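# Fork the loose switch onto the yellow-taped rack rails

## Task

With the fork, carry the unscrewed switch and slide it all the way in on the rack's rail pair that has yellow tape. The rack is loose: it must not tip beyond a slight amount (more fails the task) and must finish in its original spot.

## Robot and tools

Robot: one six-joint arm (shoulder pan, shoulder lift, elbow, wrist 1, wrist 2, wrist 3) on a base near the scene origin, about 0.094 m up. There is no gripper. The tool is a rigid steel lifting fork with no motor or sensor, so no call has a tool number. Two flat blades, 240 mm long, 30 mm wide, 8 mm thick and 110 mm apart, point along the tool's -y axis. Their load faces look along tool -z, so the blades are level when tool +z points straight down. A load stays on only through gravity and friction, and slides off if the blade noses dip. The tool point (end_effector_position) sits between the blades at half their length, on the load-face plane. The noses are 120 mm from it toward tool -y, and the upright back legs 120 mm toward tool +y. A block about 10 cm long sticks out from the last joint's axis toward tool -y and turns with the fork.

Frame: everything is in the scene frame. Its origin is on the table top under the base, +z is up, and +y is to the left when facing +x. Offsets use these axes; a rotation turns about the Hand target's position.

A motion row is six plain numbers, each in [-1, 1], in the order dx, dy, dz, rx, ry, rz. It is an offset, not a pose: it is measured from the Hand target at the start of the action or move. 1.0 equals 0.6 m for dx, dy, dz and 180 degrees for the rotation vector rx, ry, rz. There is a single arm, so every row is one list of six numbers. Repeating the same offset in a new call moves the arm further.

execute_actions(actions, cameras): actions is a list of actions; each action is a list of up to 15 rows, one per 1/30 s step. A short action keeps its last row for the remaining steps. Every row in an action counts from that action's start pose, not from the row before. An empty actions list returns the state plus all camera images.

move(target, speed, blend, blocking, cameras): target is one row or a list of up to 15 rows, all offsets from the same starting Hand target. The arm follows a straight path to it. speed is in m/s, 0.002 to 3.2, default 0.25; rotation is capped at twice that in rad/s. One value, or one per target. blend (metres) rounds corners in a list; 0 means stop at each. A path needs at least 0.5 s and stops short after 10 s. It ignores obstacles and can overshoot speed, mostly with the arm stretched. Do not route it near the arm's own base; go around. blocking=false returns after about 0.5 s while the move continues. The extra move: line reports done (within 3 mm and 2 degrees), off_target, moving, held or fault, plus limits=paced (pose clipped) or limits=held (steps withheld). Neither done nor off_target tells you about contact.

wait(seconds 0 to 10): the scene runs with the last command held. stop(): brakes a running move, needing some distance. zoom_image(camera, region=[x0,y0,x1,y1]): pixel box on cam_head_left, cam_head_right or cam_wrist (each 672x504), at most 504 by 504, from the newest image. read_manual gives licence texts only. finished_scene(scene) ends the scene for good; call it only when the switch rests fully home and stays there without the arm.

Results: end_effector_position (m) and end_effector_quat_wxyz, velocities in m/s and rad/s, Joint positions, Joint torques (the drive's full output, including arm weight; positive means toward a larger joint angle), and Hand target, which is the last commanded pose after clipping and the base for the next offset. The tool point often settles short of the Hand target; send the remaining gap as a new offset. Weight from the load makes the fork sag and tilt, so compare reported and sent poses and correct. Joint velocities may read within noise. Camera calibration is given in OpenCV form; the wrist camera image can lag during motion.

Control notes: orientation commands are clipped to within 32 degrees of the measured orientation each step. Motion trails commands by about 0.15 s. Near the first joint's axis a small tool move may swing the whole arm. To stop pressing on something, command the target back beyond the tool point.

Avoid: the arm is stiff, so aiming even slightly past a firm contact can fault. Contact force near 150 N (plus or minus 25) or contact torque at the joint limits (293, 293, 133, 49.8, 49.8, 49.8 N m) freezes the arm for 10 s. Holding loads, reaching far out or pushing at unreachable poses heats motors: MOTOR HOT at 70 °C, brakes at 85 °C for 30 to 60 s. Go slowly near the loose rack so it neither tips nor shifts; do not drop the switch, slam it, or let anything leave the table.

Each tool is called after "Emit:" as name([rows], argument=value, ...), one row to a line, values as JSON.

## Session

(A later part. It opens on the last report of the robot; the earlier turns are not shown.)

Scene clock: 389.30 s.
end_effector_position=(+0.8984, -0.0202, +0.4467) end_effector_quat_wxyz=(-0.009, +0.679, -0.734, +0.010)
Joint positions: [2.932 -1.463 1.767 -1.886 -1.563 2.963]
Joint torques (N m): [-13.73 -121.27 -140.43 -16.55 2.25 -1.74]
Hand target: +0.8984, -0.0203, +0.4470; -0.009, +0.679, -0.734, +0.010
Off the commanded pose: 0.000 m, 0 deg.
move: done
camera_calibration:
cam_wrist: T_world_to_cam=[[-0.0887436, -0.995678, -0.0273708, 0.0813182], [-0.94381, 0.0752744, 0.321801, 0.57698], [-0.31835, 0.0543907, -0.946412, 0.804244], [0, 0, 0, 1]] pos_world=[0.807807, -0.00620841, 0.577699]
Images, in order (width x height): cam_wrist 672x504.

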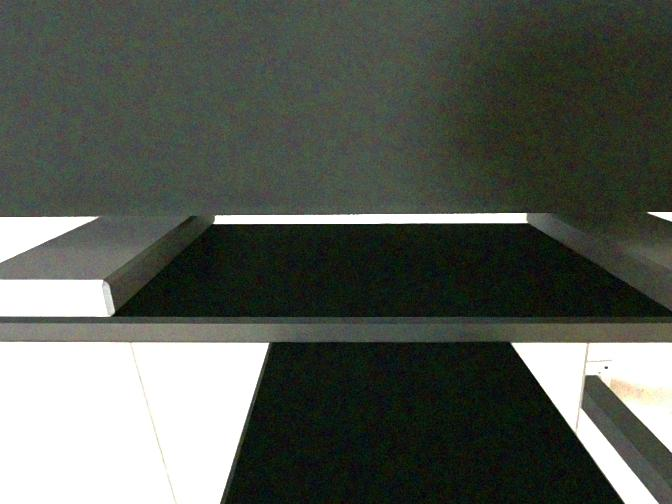

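Emit:
move(target=[-0.4154, 0.03197, 0.0, 0.0, 0.0, 0.0], speed=0.12, cameras=["all"])

Emit:
zoom_image(camera="cam_head_right", region=[230, 90, 450, 270])

Emit:
zoom_image(camera="cam_head_left", region=[230, 90, 450, 270])

Scene clock: 397.50 s.
end_effector_position=(+0.6493, -0.0011, +0.4470) end_effector_quat_wxyz=(-0.009, +0.679, -0.734, +0.010)
Joint positions: [2.839 -1.908 2.149 -1.822 -1.561 2.869]
Joint torques (N m): [-21.82 -63.7 -117.13 -16.54 3.96 -2.25]
Hand target: +0.6492, -0.0011, +0.4470; -0.009, +0.679, -0.734, +0.010
Off the commanded pose: 0.000 m, 0 deg.
move: done
camera_calibration:
cam_wrist: T_world_to_cam=[[-0.0888379, -0.995671, -0.0273487, 0.078386], [-0.943832, 0.075376, 0.321713, 0.340491], [-0.318259, 0.0543929, -0.946442, 0.724181], [0, 0, 0, 1]] pos_world=[0.558807, 0.0129915, 0.577999]

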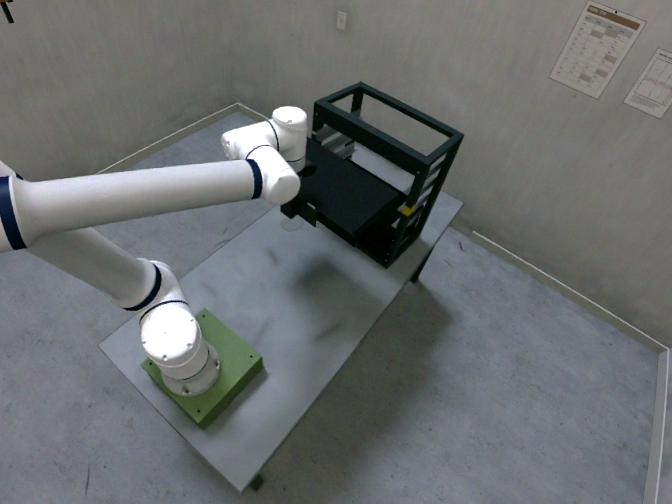

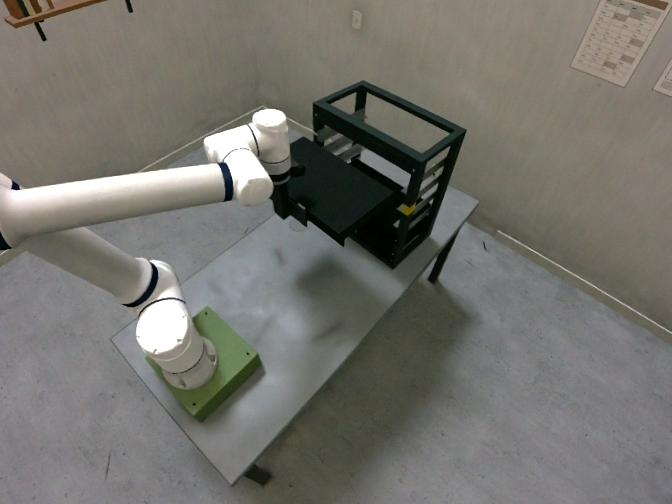

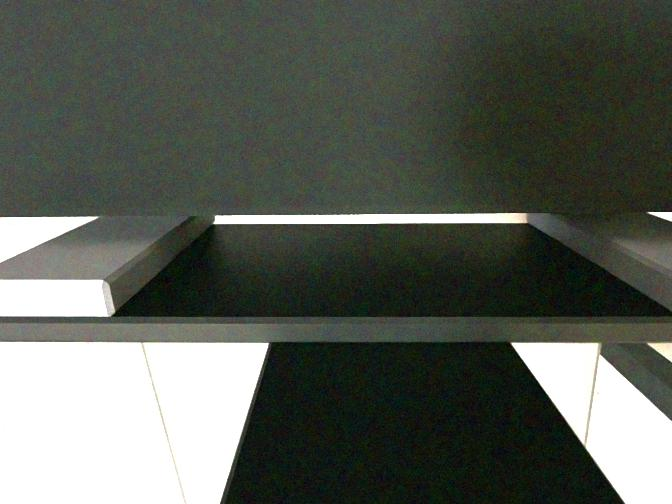

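Scaled by 2.291.

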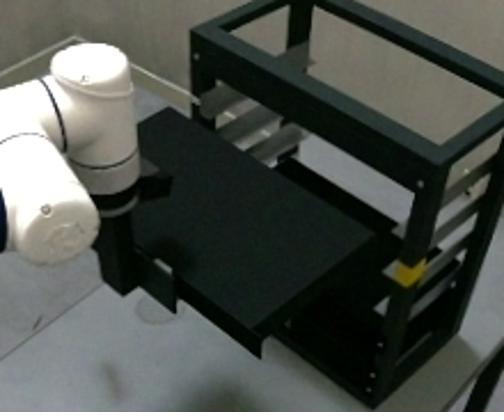

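Scaled by 2.291.

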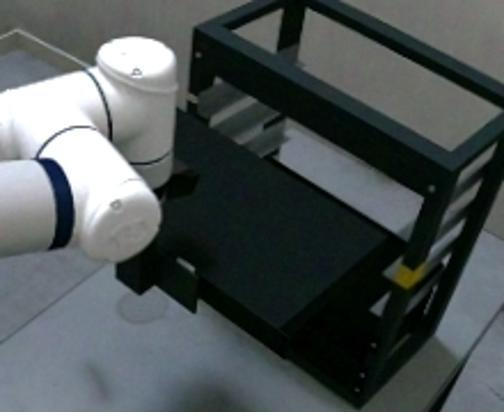

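Emit:
move([
  [0.0, 0.0, -0.14167, 0, 0, 0],
  [0.0997, -0.00767, -0.14167, 0, 0, 0],
], speed=0.12, blend=0.02, cameras=["all"])

Emit:
zoom_image(camera="cam_head_right", region=[250, 110, 450, 290])

Emit:
zoom_image(camera="cam_head_left", region=[250, 110, 450, 290])

Scene clock: 430.33 s.
end_effector_position=(+0.7088, -0.0057, +0.3620) end_effector_quat_wxyz=(-0.009, +0.679, -0.734, +0.010)
Joint positions: [2.87 -1.736 2.186 -2.032 -1.562 2.9]
Joint torques (N m): [9.67 -54.5 -133.95 -21.41 -0.56 3.39]
Hand target: +0.7090, -0.0057, +0.3620; -0.009, +0.679, -0.734, +0.010
Off the commanded pose: 0.000 m, 0 deg.
move: done
camera_calibration:
cam_wrist: T_world_to_cam=[[-0.0887436, -0.995678, -0.0273797, 0.0767154], [-0.943841, 0.0752768, 0.321711, 0.424254], [-0.31826, 0.0543919, -0.946442, 0.662889], [0, 0, 0, 1]] pos_world=[0.618207, 0.00839159, 0.492999]

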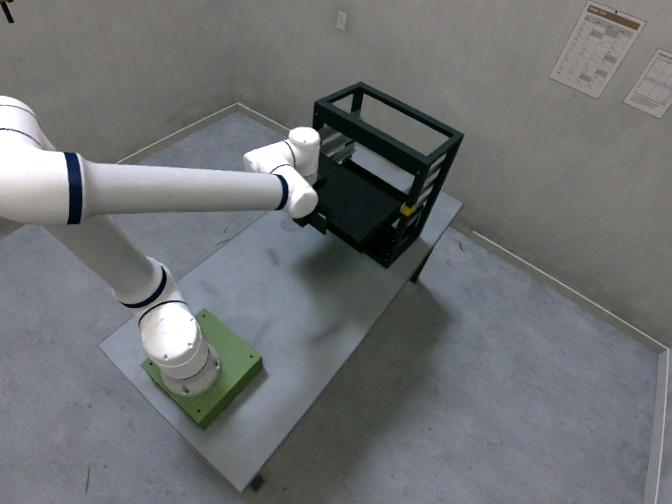

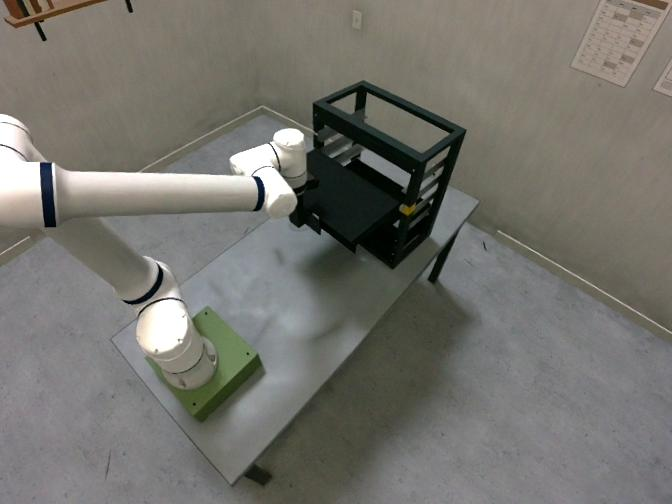

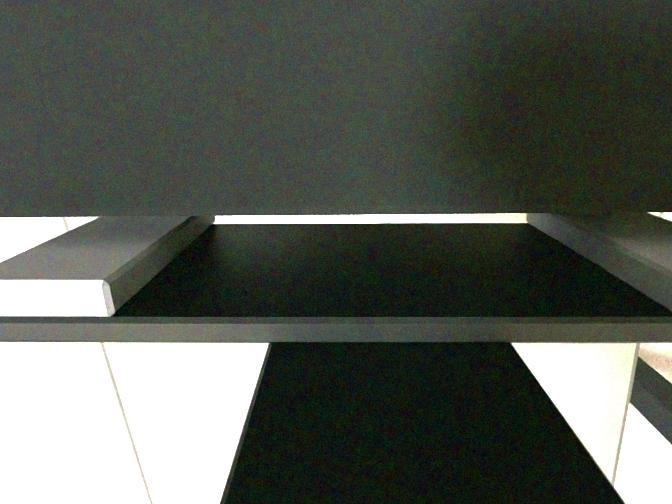

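Scaled by 2.520.

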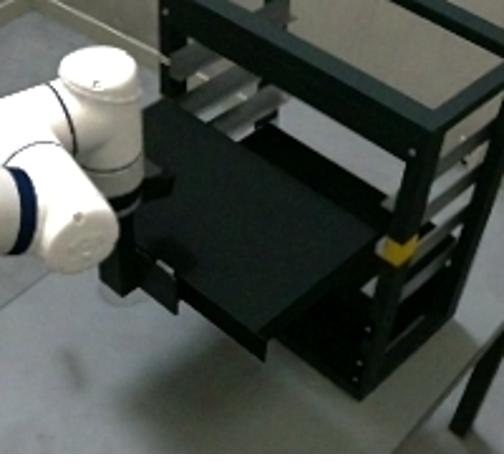

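Scaled by 2.520.

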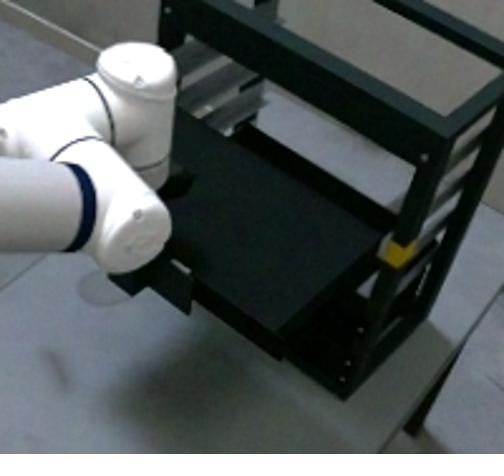

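Emit:
zoom_image(camera="cam_head_right", region=[340, 180, 430, 260])

Emit:
zoom_image(camera="cam_head_left", region=[340, 180, 430, 260])

Emit:
zoom_image(camera="cam_head_right", region=[300, 110, 390, 190])

Scaled by 5.600.

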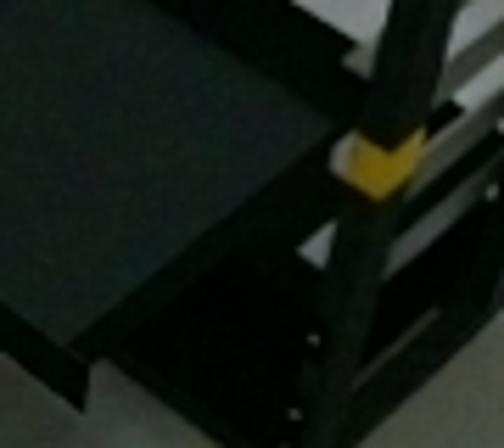

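Scaled by 5.600.

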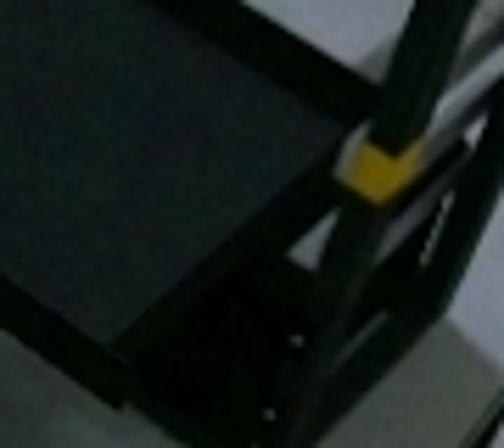

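Scaled by 5.600.

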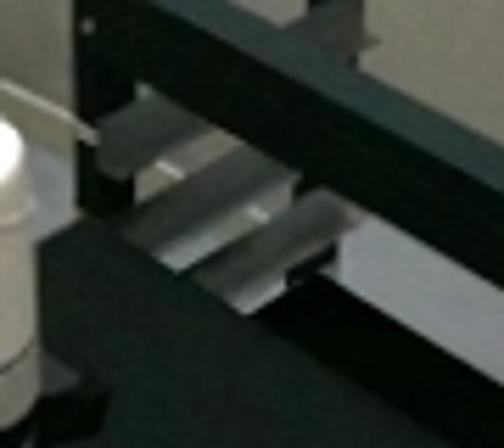

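Emit:
zoom_image(camera="cam_head_right", region=[335, 215, 385, 265])

Emit:
zoom_image(camera="cam_head_right", region=[370, 180, 430, 240])

Emit:
zoom_image(camera="cam_head_left", region=[370, 180, 430, 240])

Emit:
zoom_image(camera="cam_head_left", region=[340, 215, 390, 265])

Scaled by 10.080.

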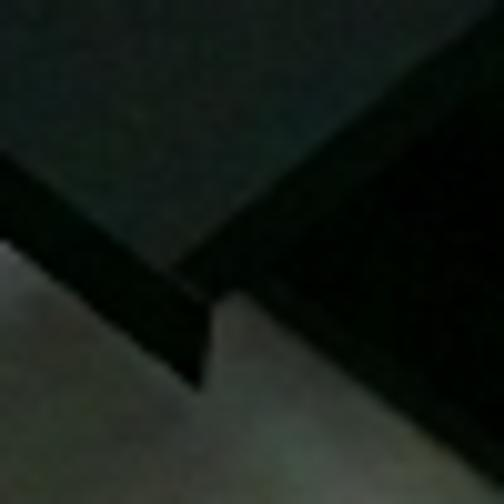

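Scaled by 8.400.

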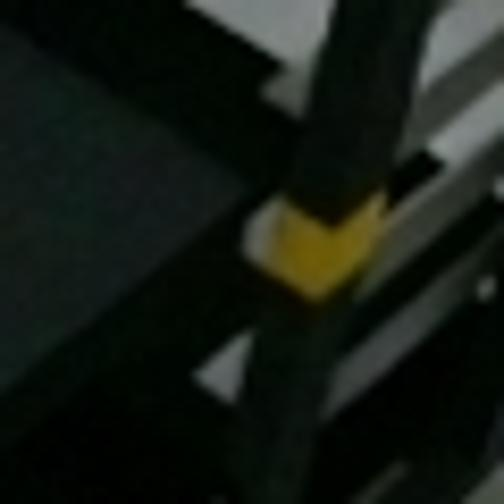

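Scaled by 8.400.

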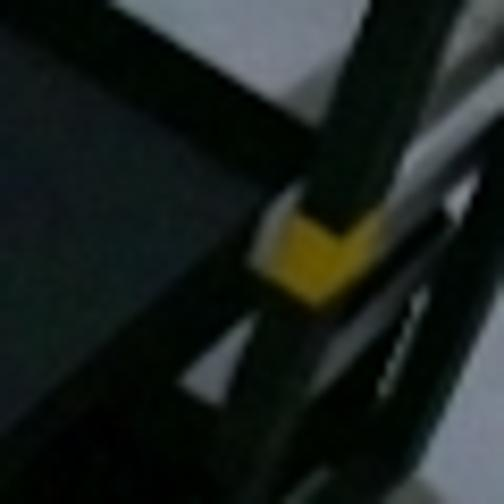

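Scaled by 10.080.

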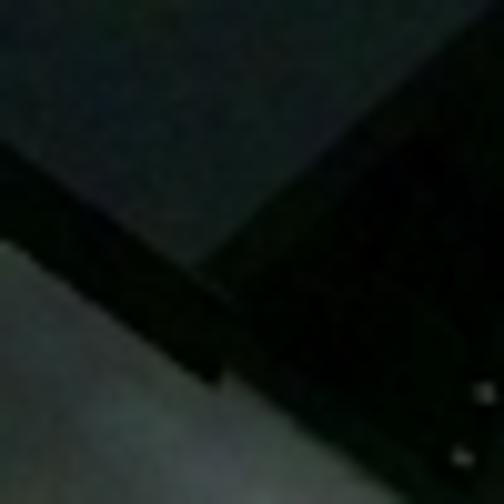

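Emit:
move([
  [0.0, 0.0042, 0.0, 0, 0, 0],
  [0.1662, -0.0086, 0.0, 0, 0, 0],
], speed=0.1, blend=0.003, cameras=["all"])

Emit:
zoom_image(camera="cam_head_right", region=[300, 120, 420, 240])

Emit:
zoom_image(camera="cam_head_left", region=[320, 130, 430, 240])

Scene clock: 510.87 s.
end_effector_position=(+0.8085, -0.0108, +0.3620) end_effector_quat_wxyz=(-0.009, +0.679, -0.734, +0.010)
Joint positions: [2.911 -1.558 2.027 -2.051 -1.562 2.942]
Joint torques (N m): [11.09 -76.42 -132.97 -16.81 -0.96 3.18]
Hand target: +0.8087, -0.0108, +0.3620; -0.009, +0.679, -0.734, +0.010
Off the commanded pose: 0.000 m, 0 deg.
move: done; blend cut to 0.0013 m at target 1
camera_calibration:
cam_wrist: T_world_to_cam=[[-0.0888371, -0.99567, -0.0273564, 0.0804411], [-0.943873, 0.0753796, 0.321594, 0.518826], [-0.318139, 0.0543904, -0.946483, 0.694835], [0, 0, 0, 1]] pos_world=[0.717906, 0.00319154, 0.492999]

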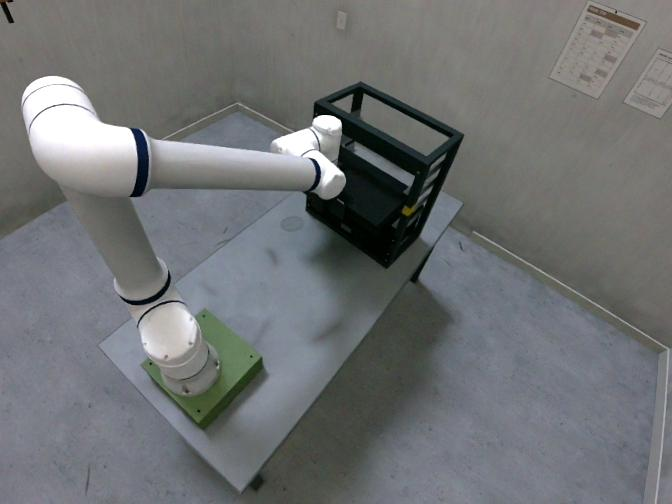

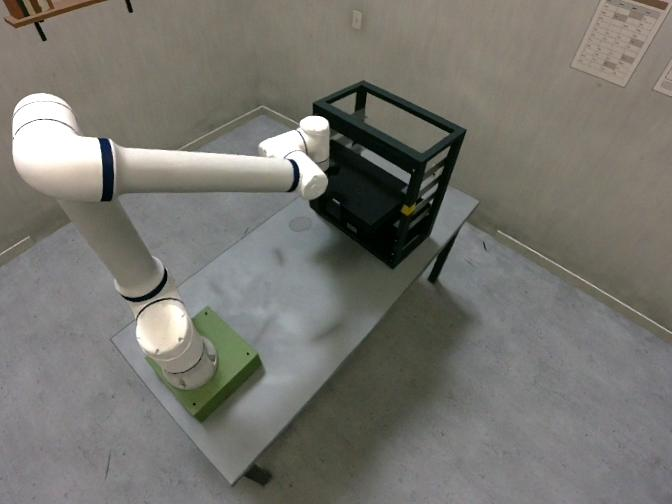

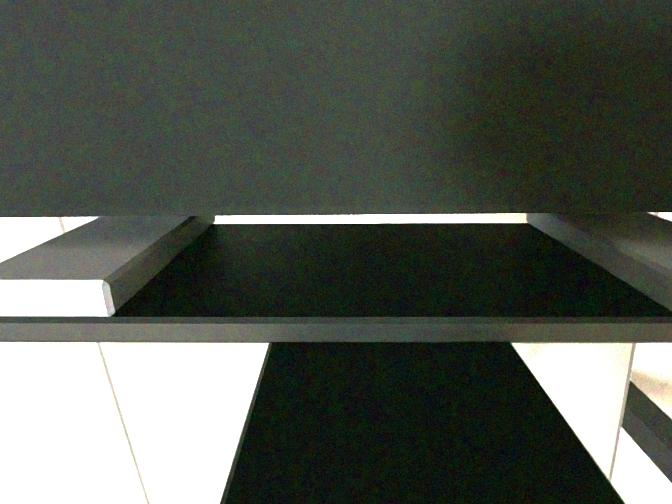

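Scaled by 4.200.

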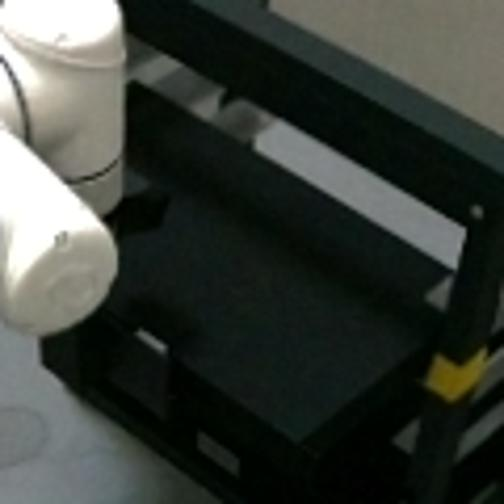

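Scaled by 4.582.

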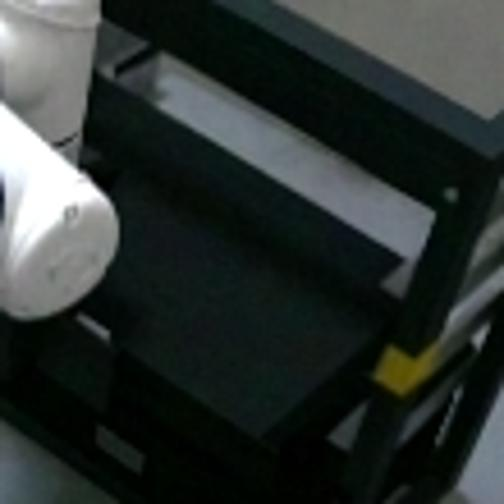

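Emit:
move(target=[0.1703, -0.0131, 0.0, 0, 0, 0], speed=0.1, cameras=["all"])

Emit:
zoom_image(camera="cam_head_right", region=[310, 110, 430, 230])

Emit:
zoom_image(camera="cam_head_left", region=[330, 110, 440, 220])

Scene clock: 517.40 s.
end_effector_position=(+0.9107, -0.0187, +0.3620) end_effector_quat_wxyz=(-0.009, +0.679, -0.734, +0.010)
Joint positions: [2.939 -1.392 1.845 -2.035 -1.563 2.969]
Joint torques (N m): [8.93 -97.62 -134.33 -16.61 -1.16 3.15]
Hand target: +0.9109, -0.0187, +0.3620; -0.009, +0.679, -0.734, +0.010
Off the commanded pose: 0.000 m, 0 deg.
move: done
camera_calibration:
cam_wrist: T_world_to_cam=[[-0.0887436, -0.995678, -0.0273797, 0.0816889], [-0.943841, 0.0752768, 0.321711, 0.615794], [-0.31826, 0.0543919, -0.946442, 0.727852], [0, 0, 0, 1]] pos_world=[0.820107, -0.00460841, 0.492999]

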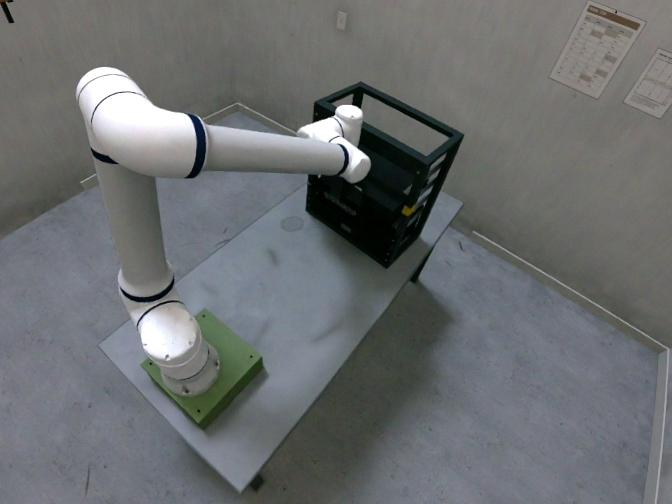

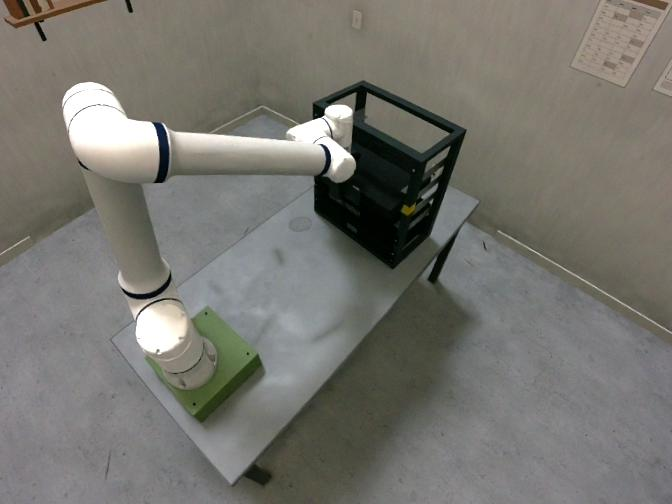

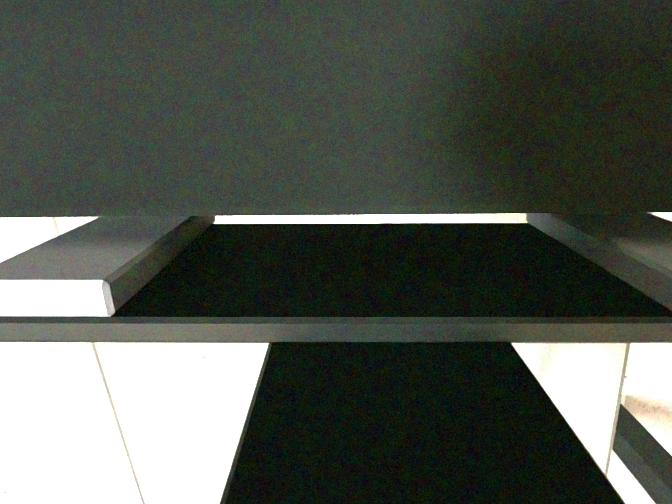

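Scaled by 4.200.

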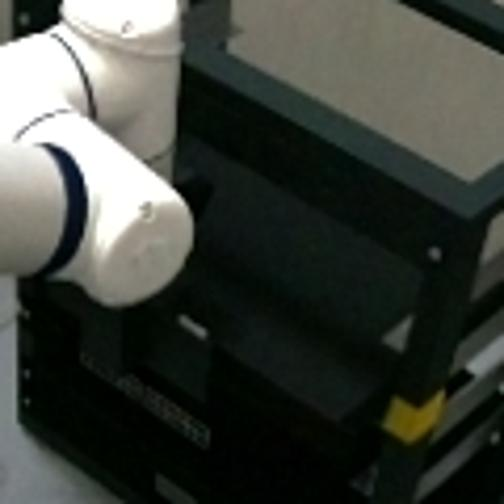

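Scaled by 4.582.

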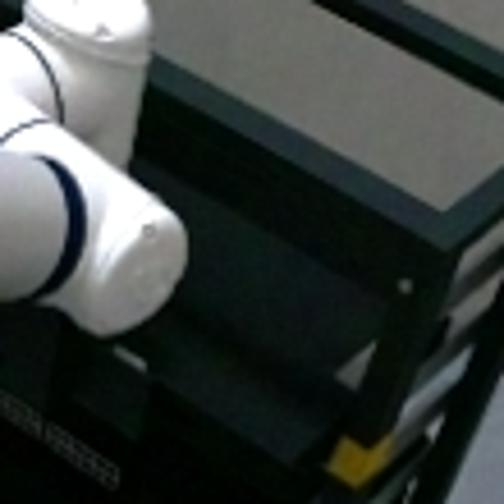

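Emit:
move(target=[0.0, 0.0, -0.045, 0, 0, 0], speed=0.03, cameras=["cam_wrist"])

Scene clock: 539.03 s.
end_effector_position=(+0.9109, -0.0187, +0.3352) end_effector_quat_wxyz=(-0.009, +0.679, -0.734, +0.010)
Joint positions: [2.939 -1.372 1.872 -2.083 -1.563 2.969]
Joint torques (N m): [9.44 -64.07 -69.14 -10.64 -0.13 3.36]
Hand target: +0.9109, -0.0187, +0.3350; -0.009, +0.679, -0.734, +0.010
Off the commanded pose: 0.000 m, 0 deg.
move: done
camera_calibration:
cam_wrist: T_world_to_cam=[[-0.0888379, -0.995671, -0.0273487, 0.0810358], [-0.943832, 0.075376, 0.321713, 0.624597], [-0.318259, 0.0543929, -0.946442, 0.70255], [0, 0, 0, 1]] pos_world=[0.820307, -0.00460846, 0.466199]
Images, in order (width x height): cam_wrist 672x504.

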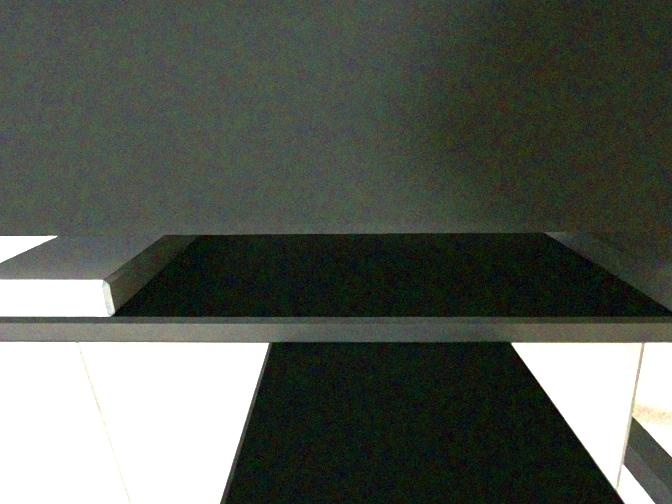

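Emit:
move([
  [-0.4154, 0.032, 0, 0, 0, 0],
  [-0.4154, 0.032, 0.0533, 0, 0, 0],
], speed=[0.25, 0.1], blend=0.003, cameras=["cam_head_left", "cam_head_right"])

Emit:
zoom_image(camera="cam_head_right", region=[290, 110, 430, 250])

Emit:
zoom_image(camera="cam_head_left", region=[290, 110, 430, 250])

Scene clock: 554.10 s.
end_effector_position=(+0.6617, +0.0005, +0.3668) end_effector_quat_wxyz=(-0.009, +0.679, -0.734, +0.010)
Joint positions: [2.851 -1.833 2.248 -1.997 -1.562 2.882]
Joint torques (N m): [-21.81 -46.35 -96.17 -5.71 2.07 -2.14]
Hand target: +0.6616, +0.0005, +0.3670; -0.009, +0.679, -0.734, +0.010
Off the commanded pose: 0.000 m, 0 deg.
move: done
Images, in order (width x height): cam_head_left 672x504, cam_head_right 672x504.

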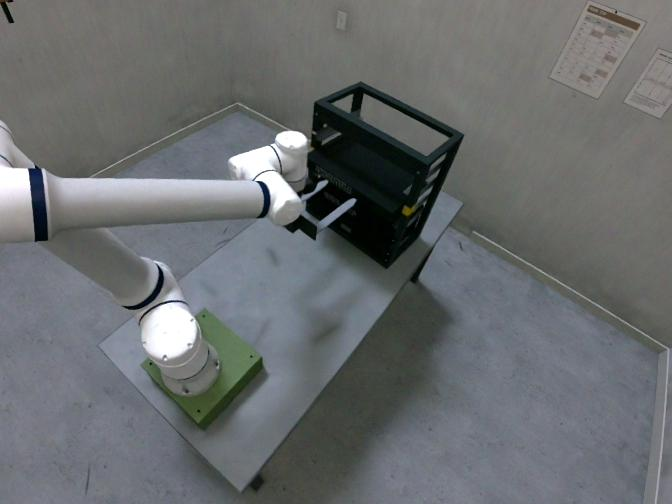

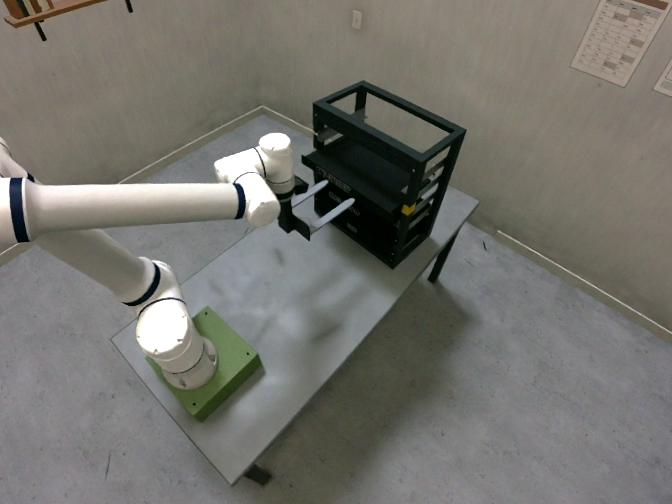

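Scaled by 3.600.

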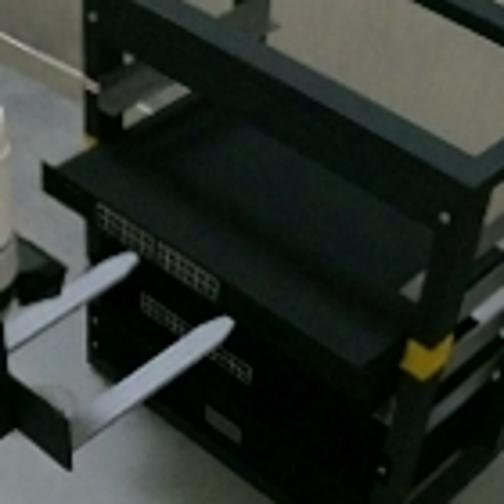

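Scaled by 3.600.

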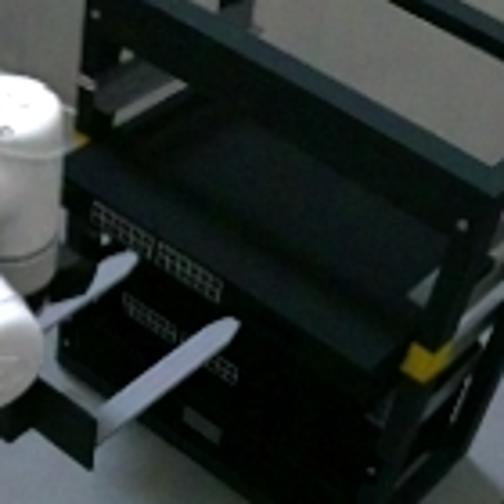

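Emit:
move(target=[0.1247, -0.0096, 0, 0, 0, 0], speed=0.05, cameras=["cam_head_left", "cam_head_right"])

Emit:
zoom_image(camera="cam_head_right", region=[290, 110, 430, 250])

Emit:
zoom_image(camera="cam_head_left", region=[290, 110, 430, 250])

Scene clock: 567.43 s.
end_effector_position=(+0.7362, -0.0052, +0.3670) end_effector_quat_wxyz=(-0.009, +0.679, -0.734, +0.010)
Joint positions: [2.886 -1.689 2.138 -2.031 -1.562 2.916]
Joint torques (N m): [9.16 -32.62 -108.06 -16.31 -1.23 3.45]
Hand target: +0.7365, -0.0053, +0.3670; -0.009, +0.679, -0.734, +0.010
Off the commanded pose: 0.000 m, 0 deg.
move: done
Images, in order (width x height): cam_head_left 672x504, cam_head_right 672x504.

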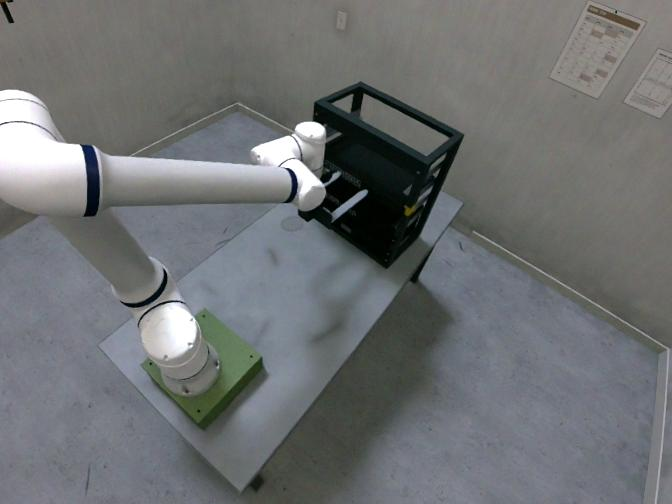

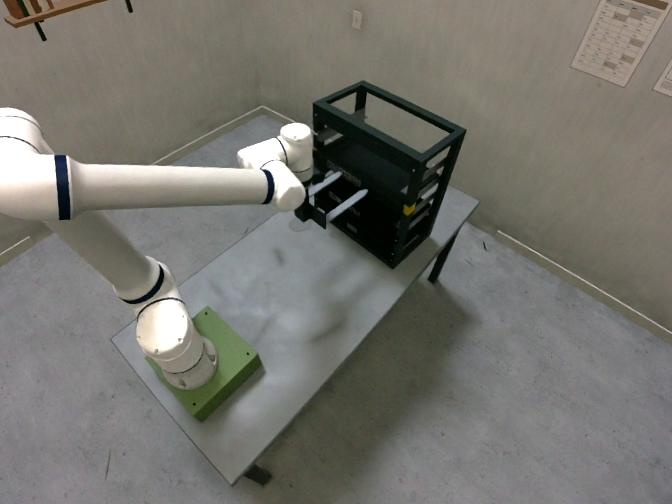

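Scaled by 3.600.

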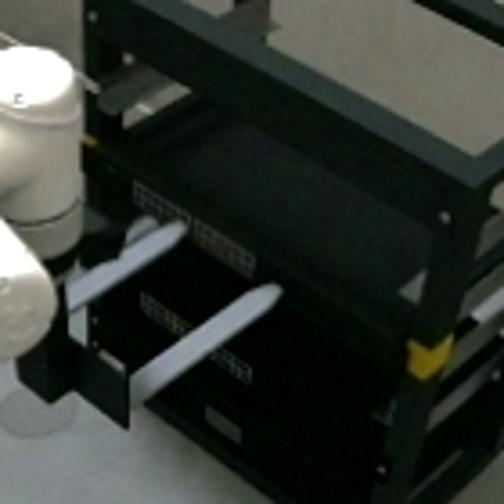

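Scaled by 3.600.

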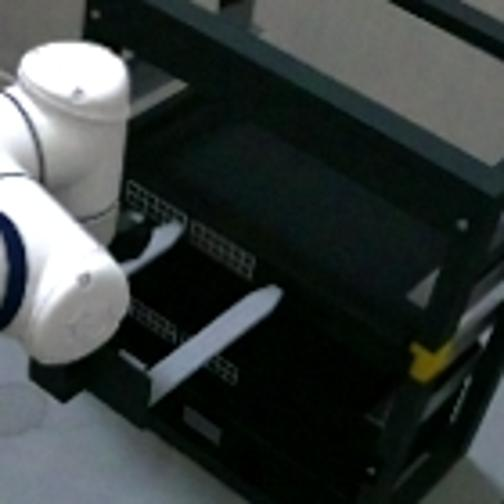

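Emit:
move(target=[0.0142, -0.0011, 0, 0, 0, 0], speed=0.03, cameras=["cam_head_left", "cam_head_right"])

Emit:
zoom_image(camera="cam_head_right", region=[370, 170, 430, 230])

Emit:
zoom_image(camera="cam_head_left", region=[370, 170, 430, 230])

Emit:
zoom_image(camera="cam_head_right", region=[300, 120, 360, 180])

Scene clock: 573.07 s.
end_effector_position=(+0.7448, -0.0059, +0.3670) end_effector_quat_wxyz=(-0.009, +0.679, -0.734, +0.010)
Joint positions: [2.889 -1.674 2.125 -2.033 -1.562 2.919]
Joint torques (N m): [7.46 -33.06 -107.81 -16.25 -0.82 3.17]
Hand target: +0.7450, -0.0059, +0.3670; -0.009, +0.679, -0.734, +0.010
Off the commanded pose: 0.000 m, 0 deg.
move: done
Images, in order (width x height): cam_head_left 672x504, cam_head_right 672x504.

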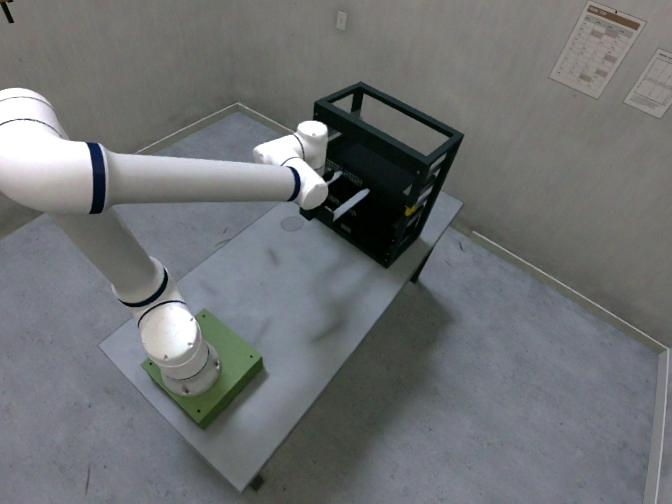

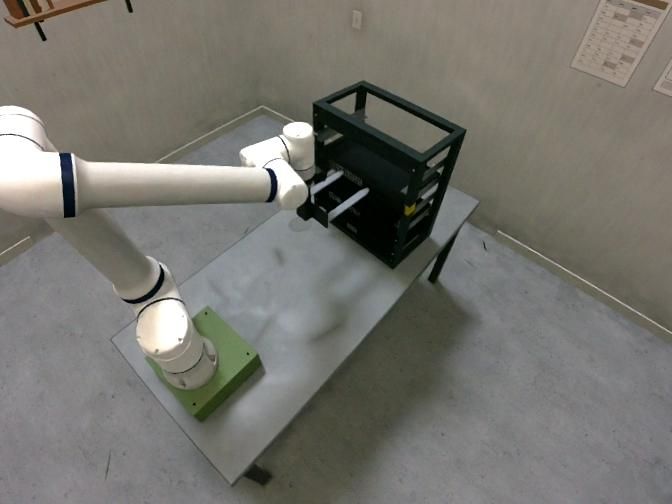

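Scaled by 8.400.

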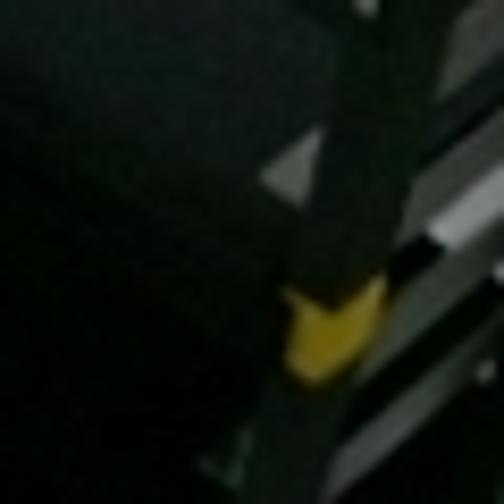

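Scaled by 8.400.

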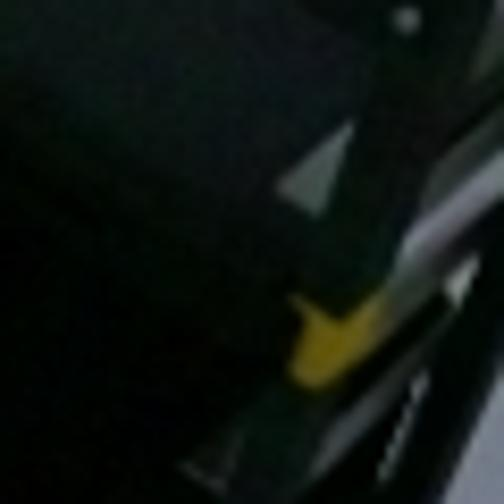

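Scaled by 8.400.

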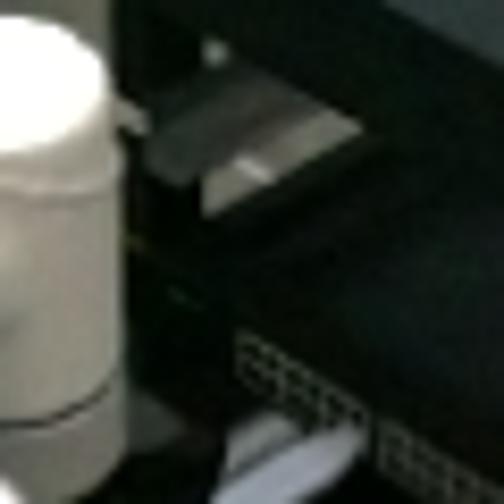

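Emit:
move(target=[0.0033, -0.00026, 0, 0, 0, 0], speed=0.02, cameras=[])

Emit:
move(target=[0.0025, -0.0002, 0, 0, 0, 0], speed=0.02, cameras=["cam_head_left", "cam_head_right"])

Emit:
zoom_image(camera="cam_head_right", region=[370, 170, 430, 230])

Emit:
zoom_image(camera="cam_head_left", region=[370, 170, 430, 230])

Scene clock: 587.63 s.
end_effector_position=(+0.7469, -0.0061, +0.3670) end_effector_quat_wxyz=(-0.009, +0.679, -0.734, +0.010)
Joint positions: [2.89 -1.67 2.122 -2.034 -1.562 2.92]
Joint torques (N m): [8.86 -32.72 -108.16 -16.05 -0.71 3.28]
Hand target: +0.7470, -0.0061, +0.3670; -0.009, +0.679, -0.734, +0.010
Off the commanded pose: 0.000 m, 0 deg.
move: done
No camera images: "cameras" was empty.

Scene clock: 588.33 s.
end_effector_position=(+0.7484, -0.0062, +0.3670) end_effector_quat_wxyz=(-0.009, +0.679, -0.734, +0.010)
Joint positions: [2.89 -1.667 2.119 -2.034 -1.562 2.921]
Joint torques (N m): [8.73 -32.46 -107.67 -16.31 -0.75 3.36]
Hand target: +0.7485, -0.0062, +0.3670; -0.009, +0.679, -0.734, +0.010
Off the commanded pose: 0.000 m, 0 deg.
move: done
Images, in order (width x height): cam_head_left 672x504, cam_head_right 672x504.

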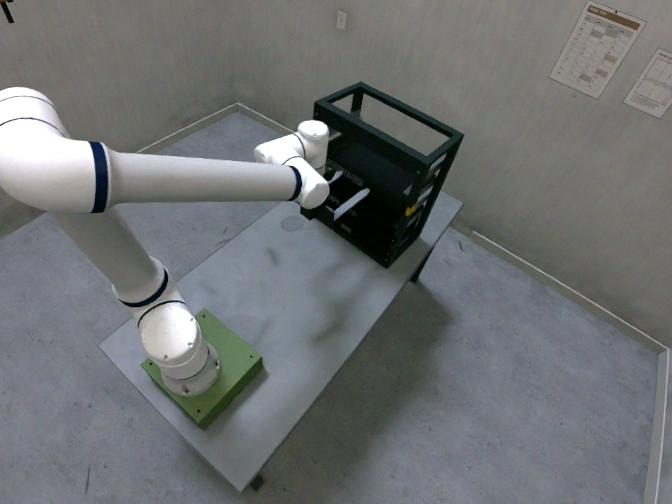

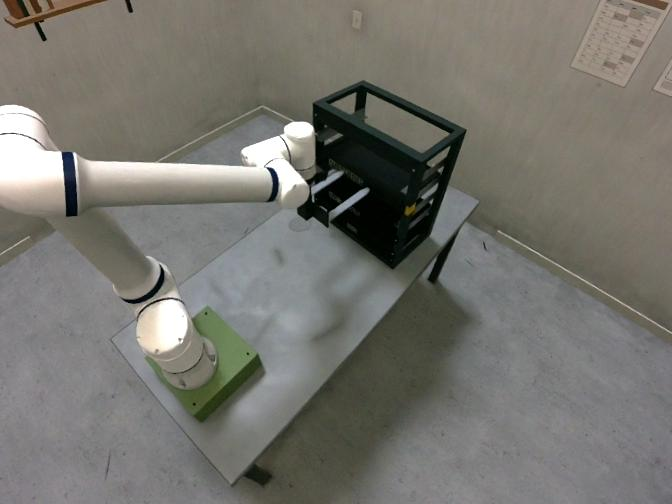

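Scaled by 8.400.

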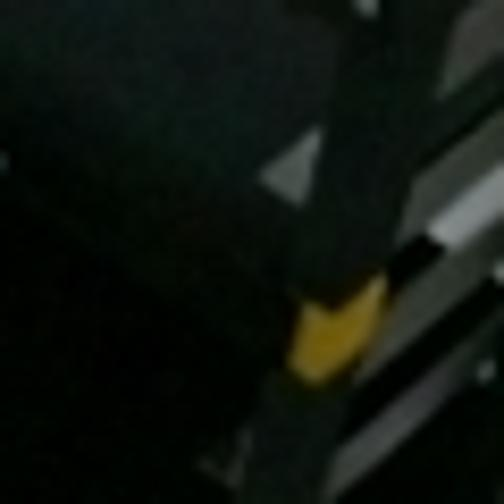

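Scaled by 8.400.

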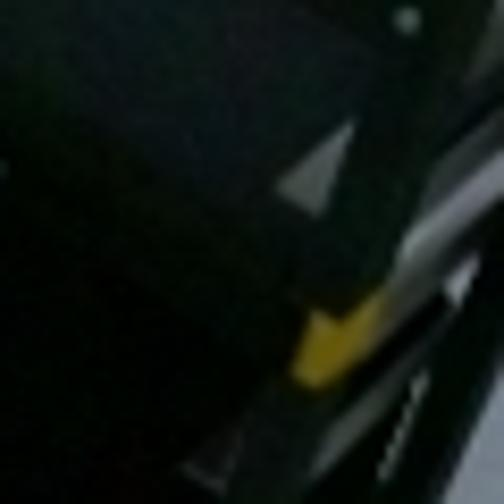

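Emit:
move(target=[0.0033, -0.00026, 0, 0, 0, 0], speed=0.02, cameras=["cam_head_left", "cam_head_right"])

Emit:
zoom_image(camera="cam_head_right", region=[370, 170, 430, 230])

Emit:
zoom_image(camera="cam_head_left", region=[370, 170, 430, 230])

Emit:
zoom_image(camera="cam_head_right", region=[300, 130, 400, 230])

Scene clock: 595.93 s.
end_effector_position=(+0.7503, -0.0063, +0.3670) end_effector_quat_wxyz=(-0.009, +0.679, -0.734, +0.010)
Joint positions: [2.891 -1.664 2.116 -2.035 -1.562 2.922]
Joint torques (N m): [8.81 -33.48 -107.54 -16.23 -0.46 3.42]
Hand target: +0.7504, -0.0063, +0.3670; -0.009, +0.679, -0.734, +0.010
Off the commanded pose: 0.000 m, 0 deg.
move: done
Images, in order (width x height): cam_head_left 672x504, cam_head_right 672x504.

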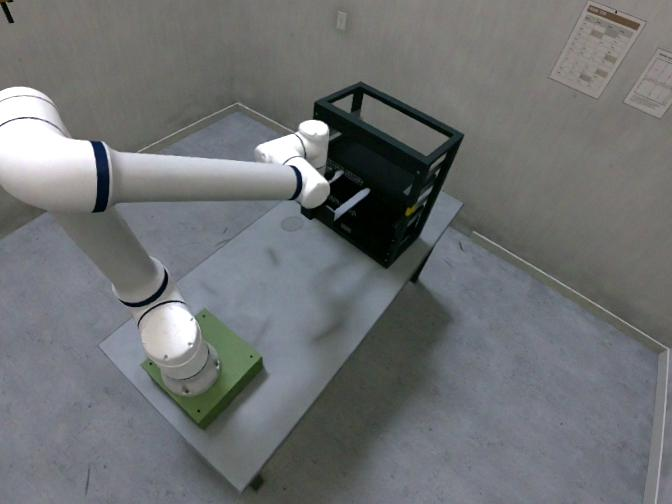

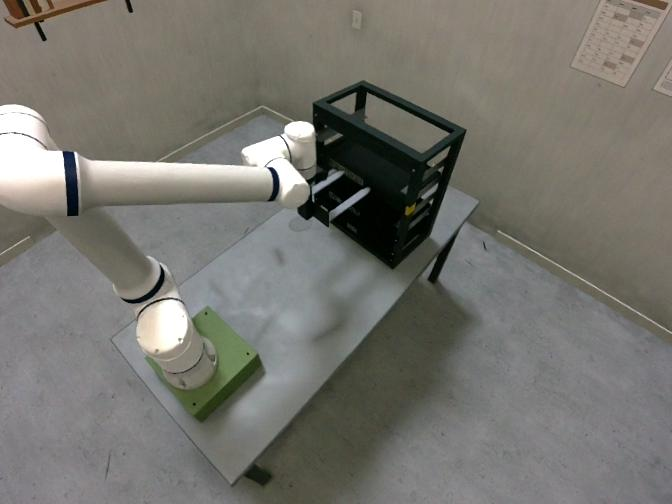

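Scaled by 8.400.

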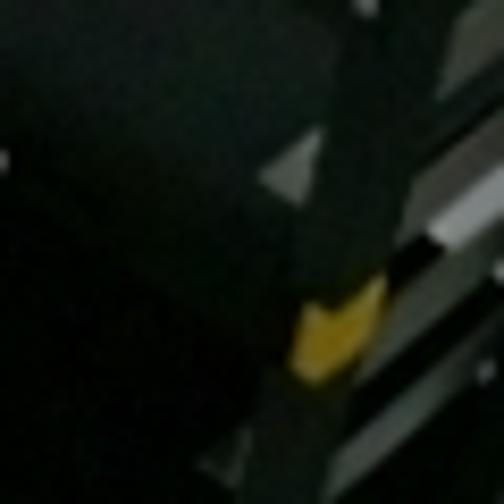

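Scaled by 8.400.

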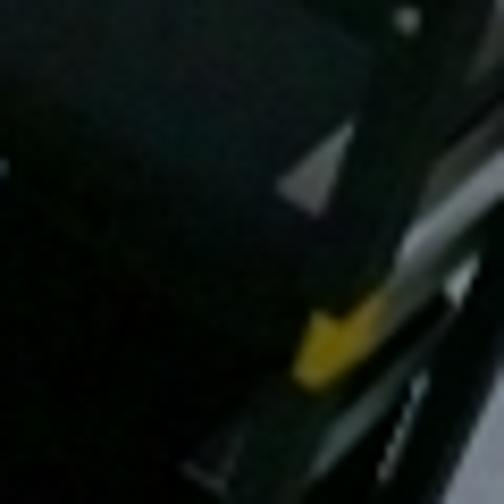

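Scaled by 5.040.

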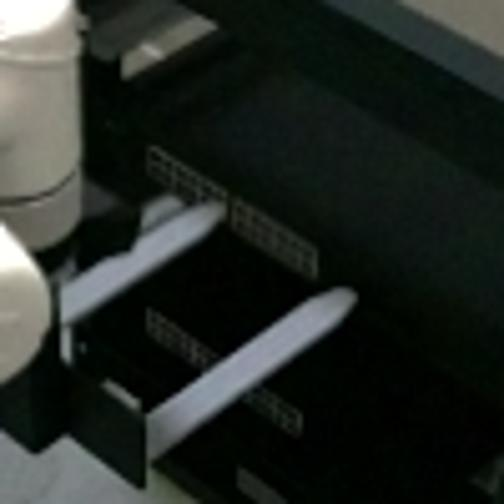

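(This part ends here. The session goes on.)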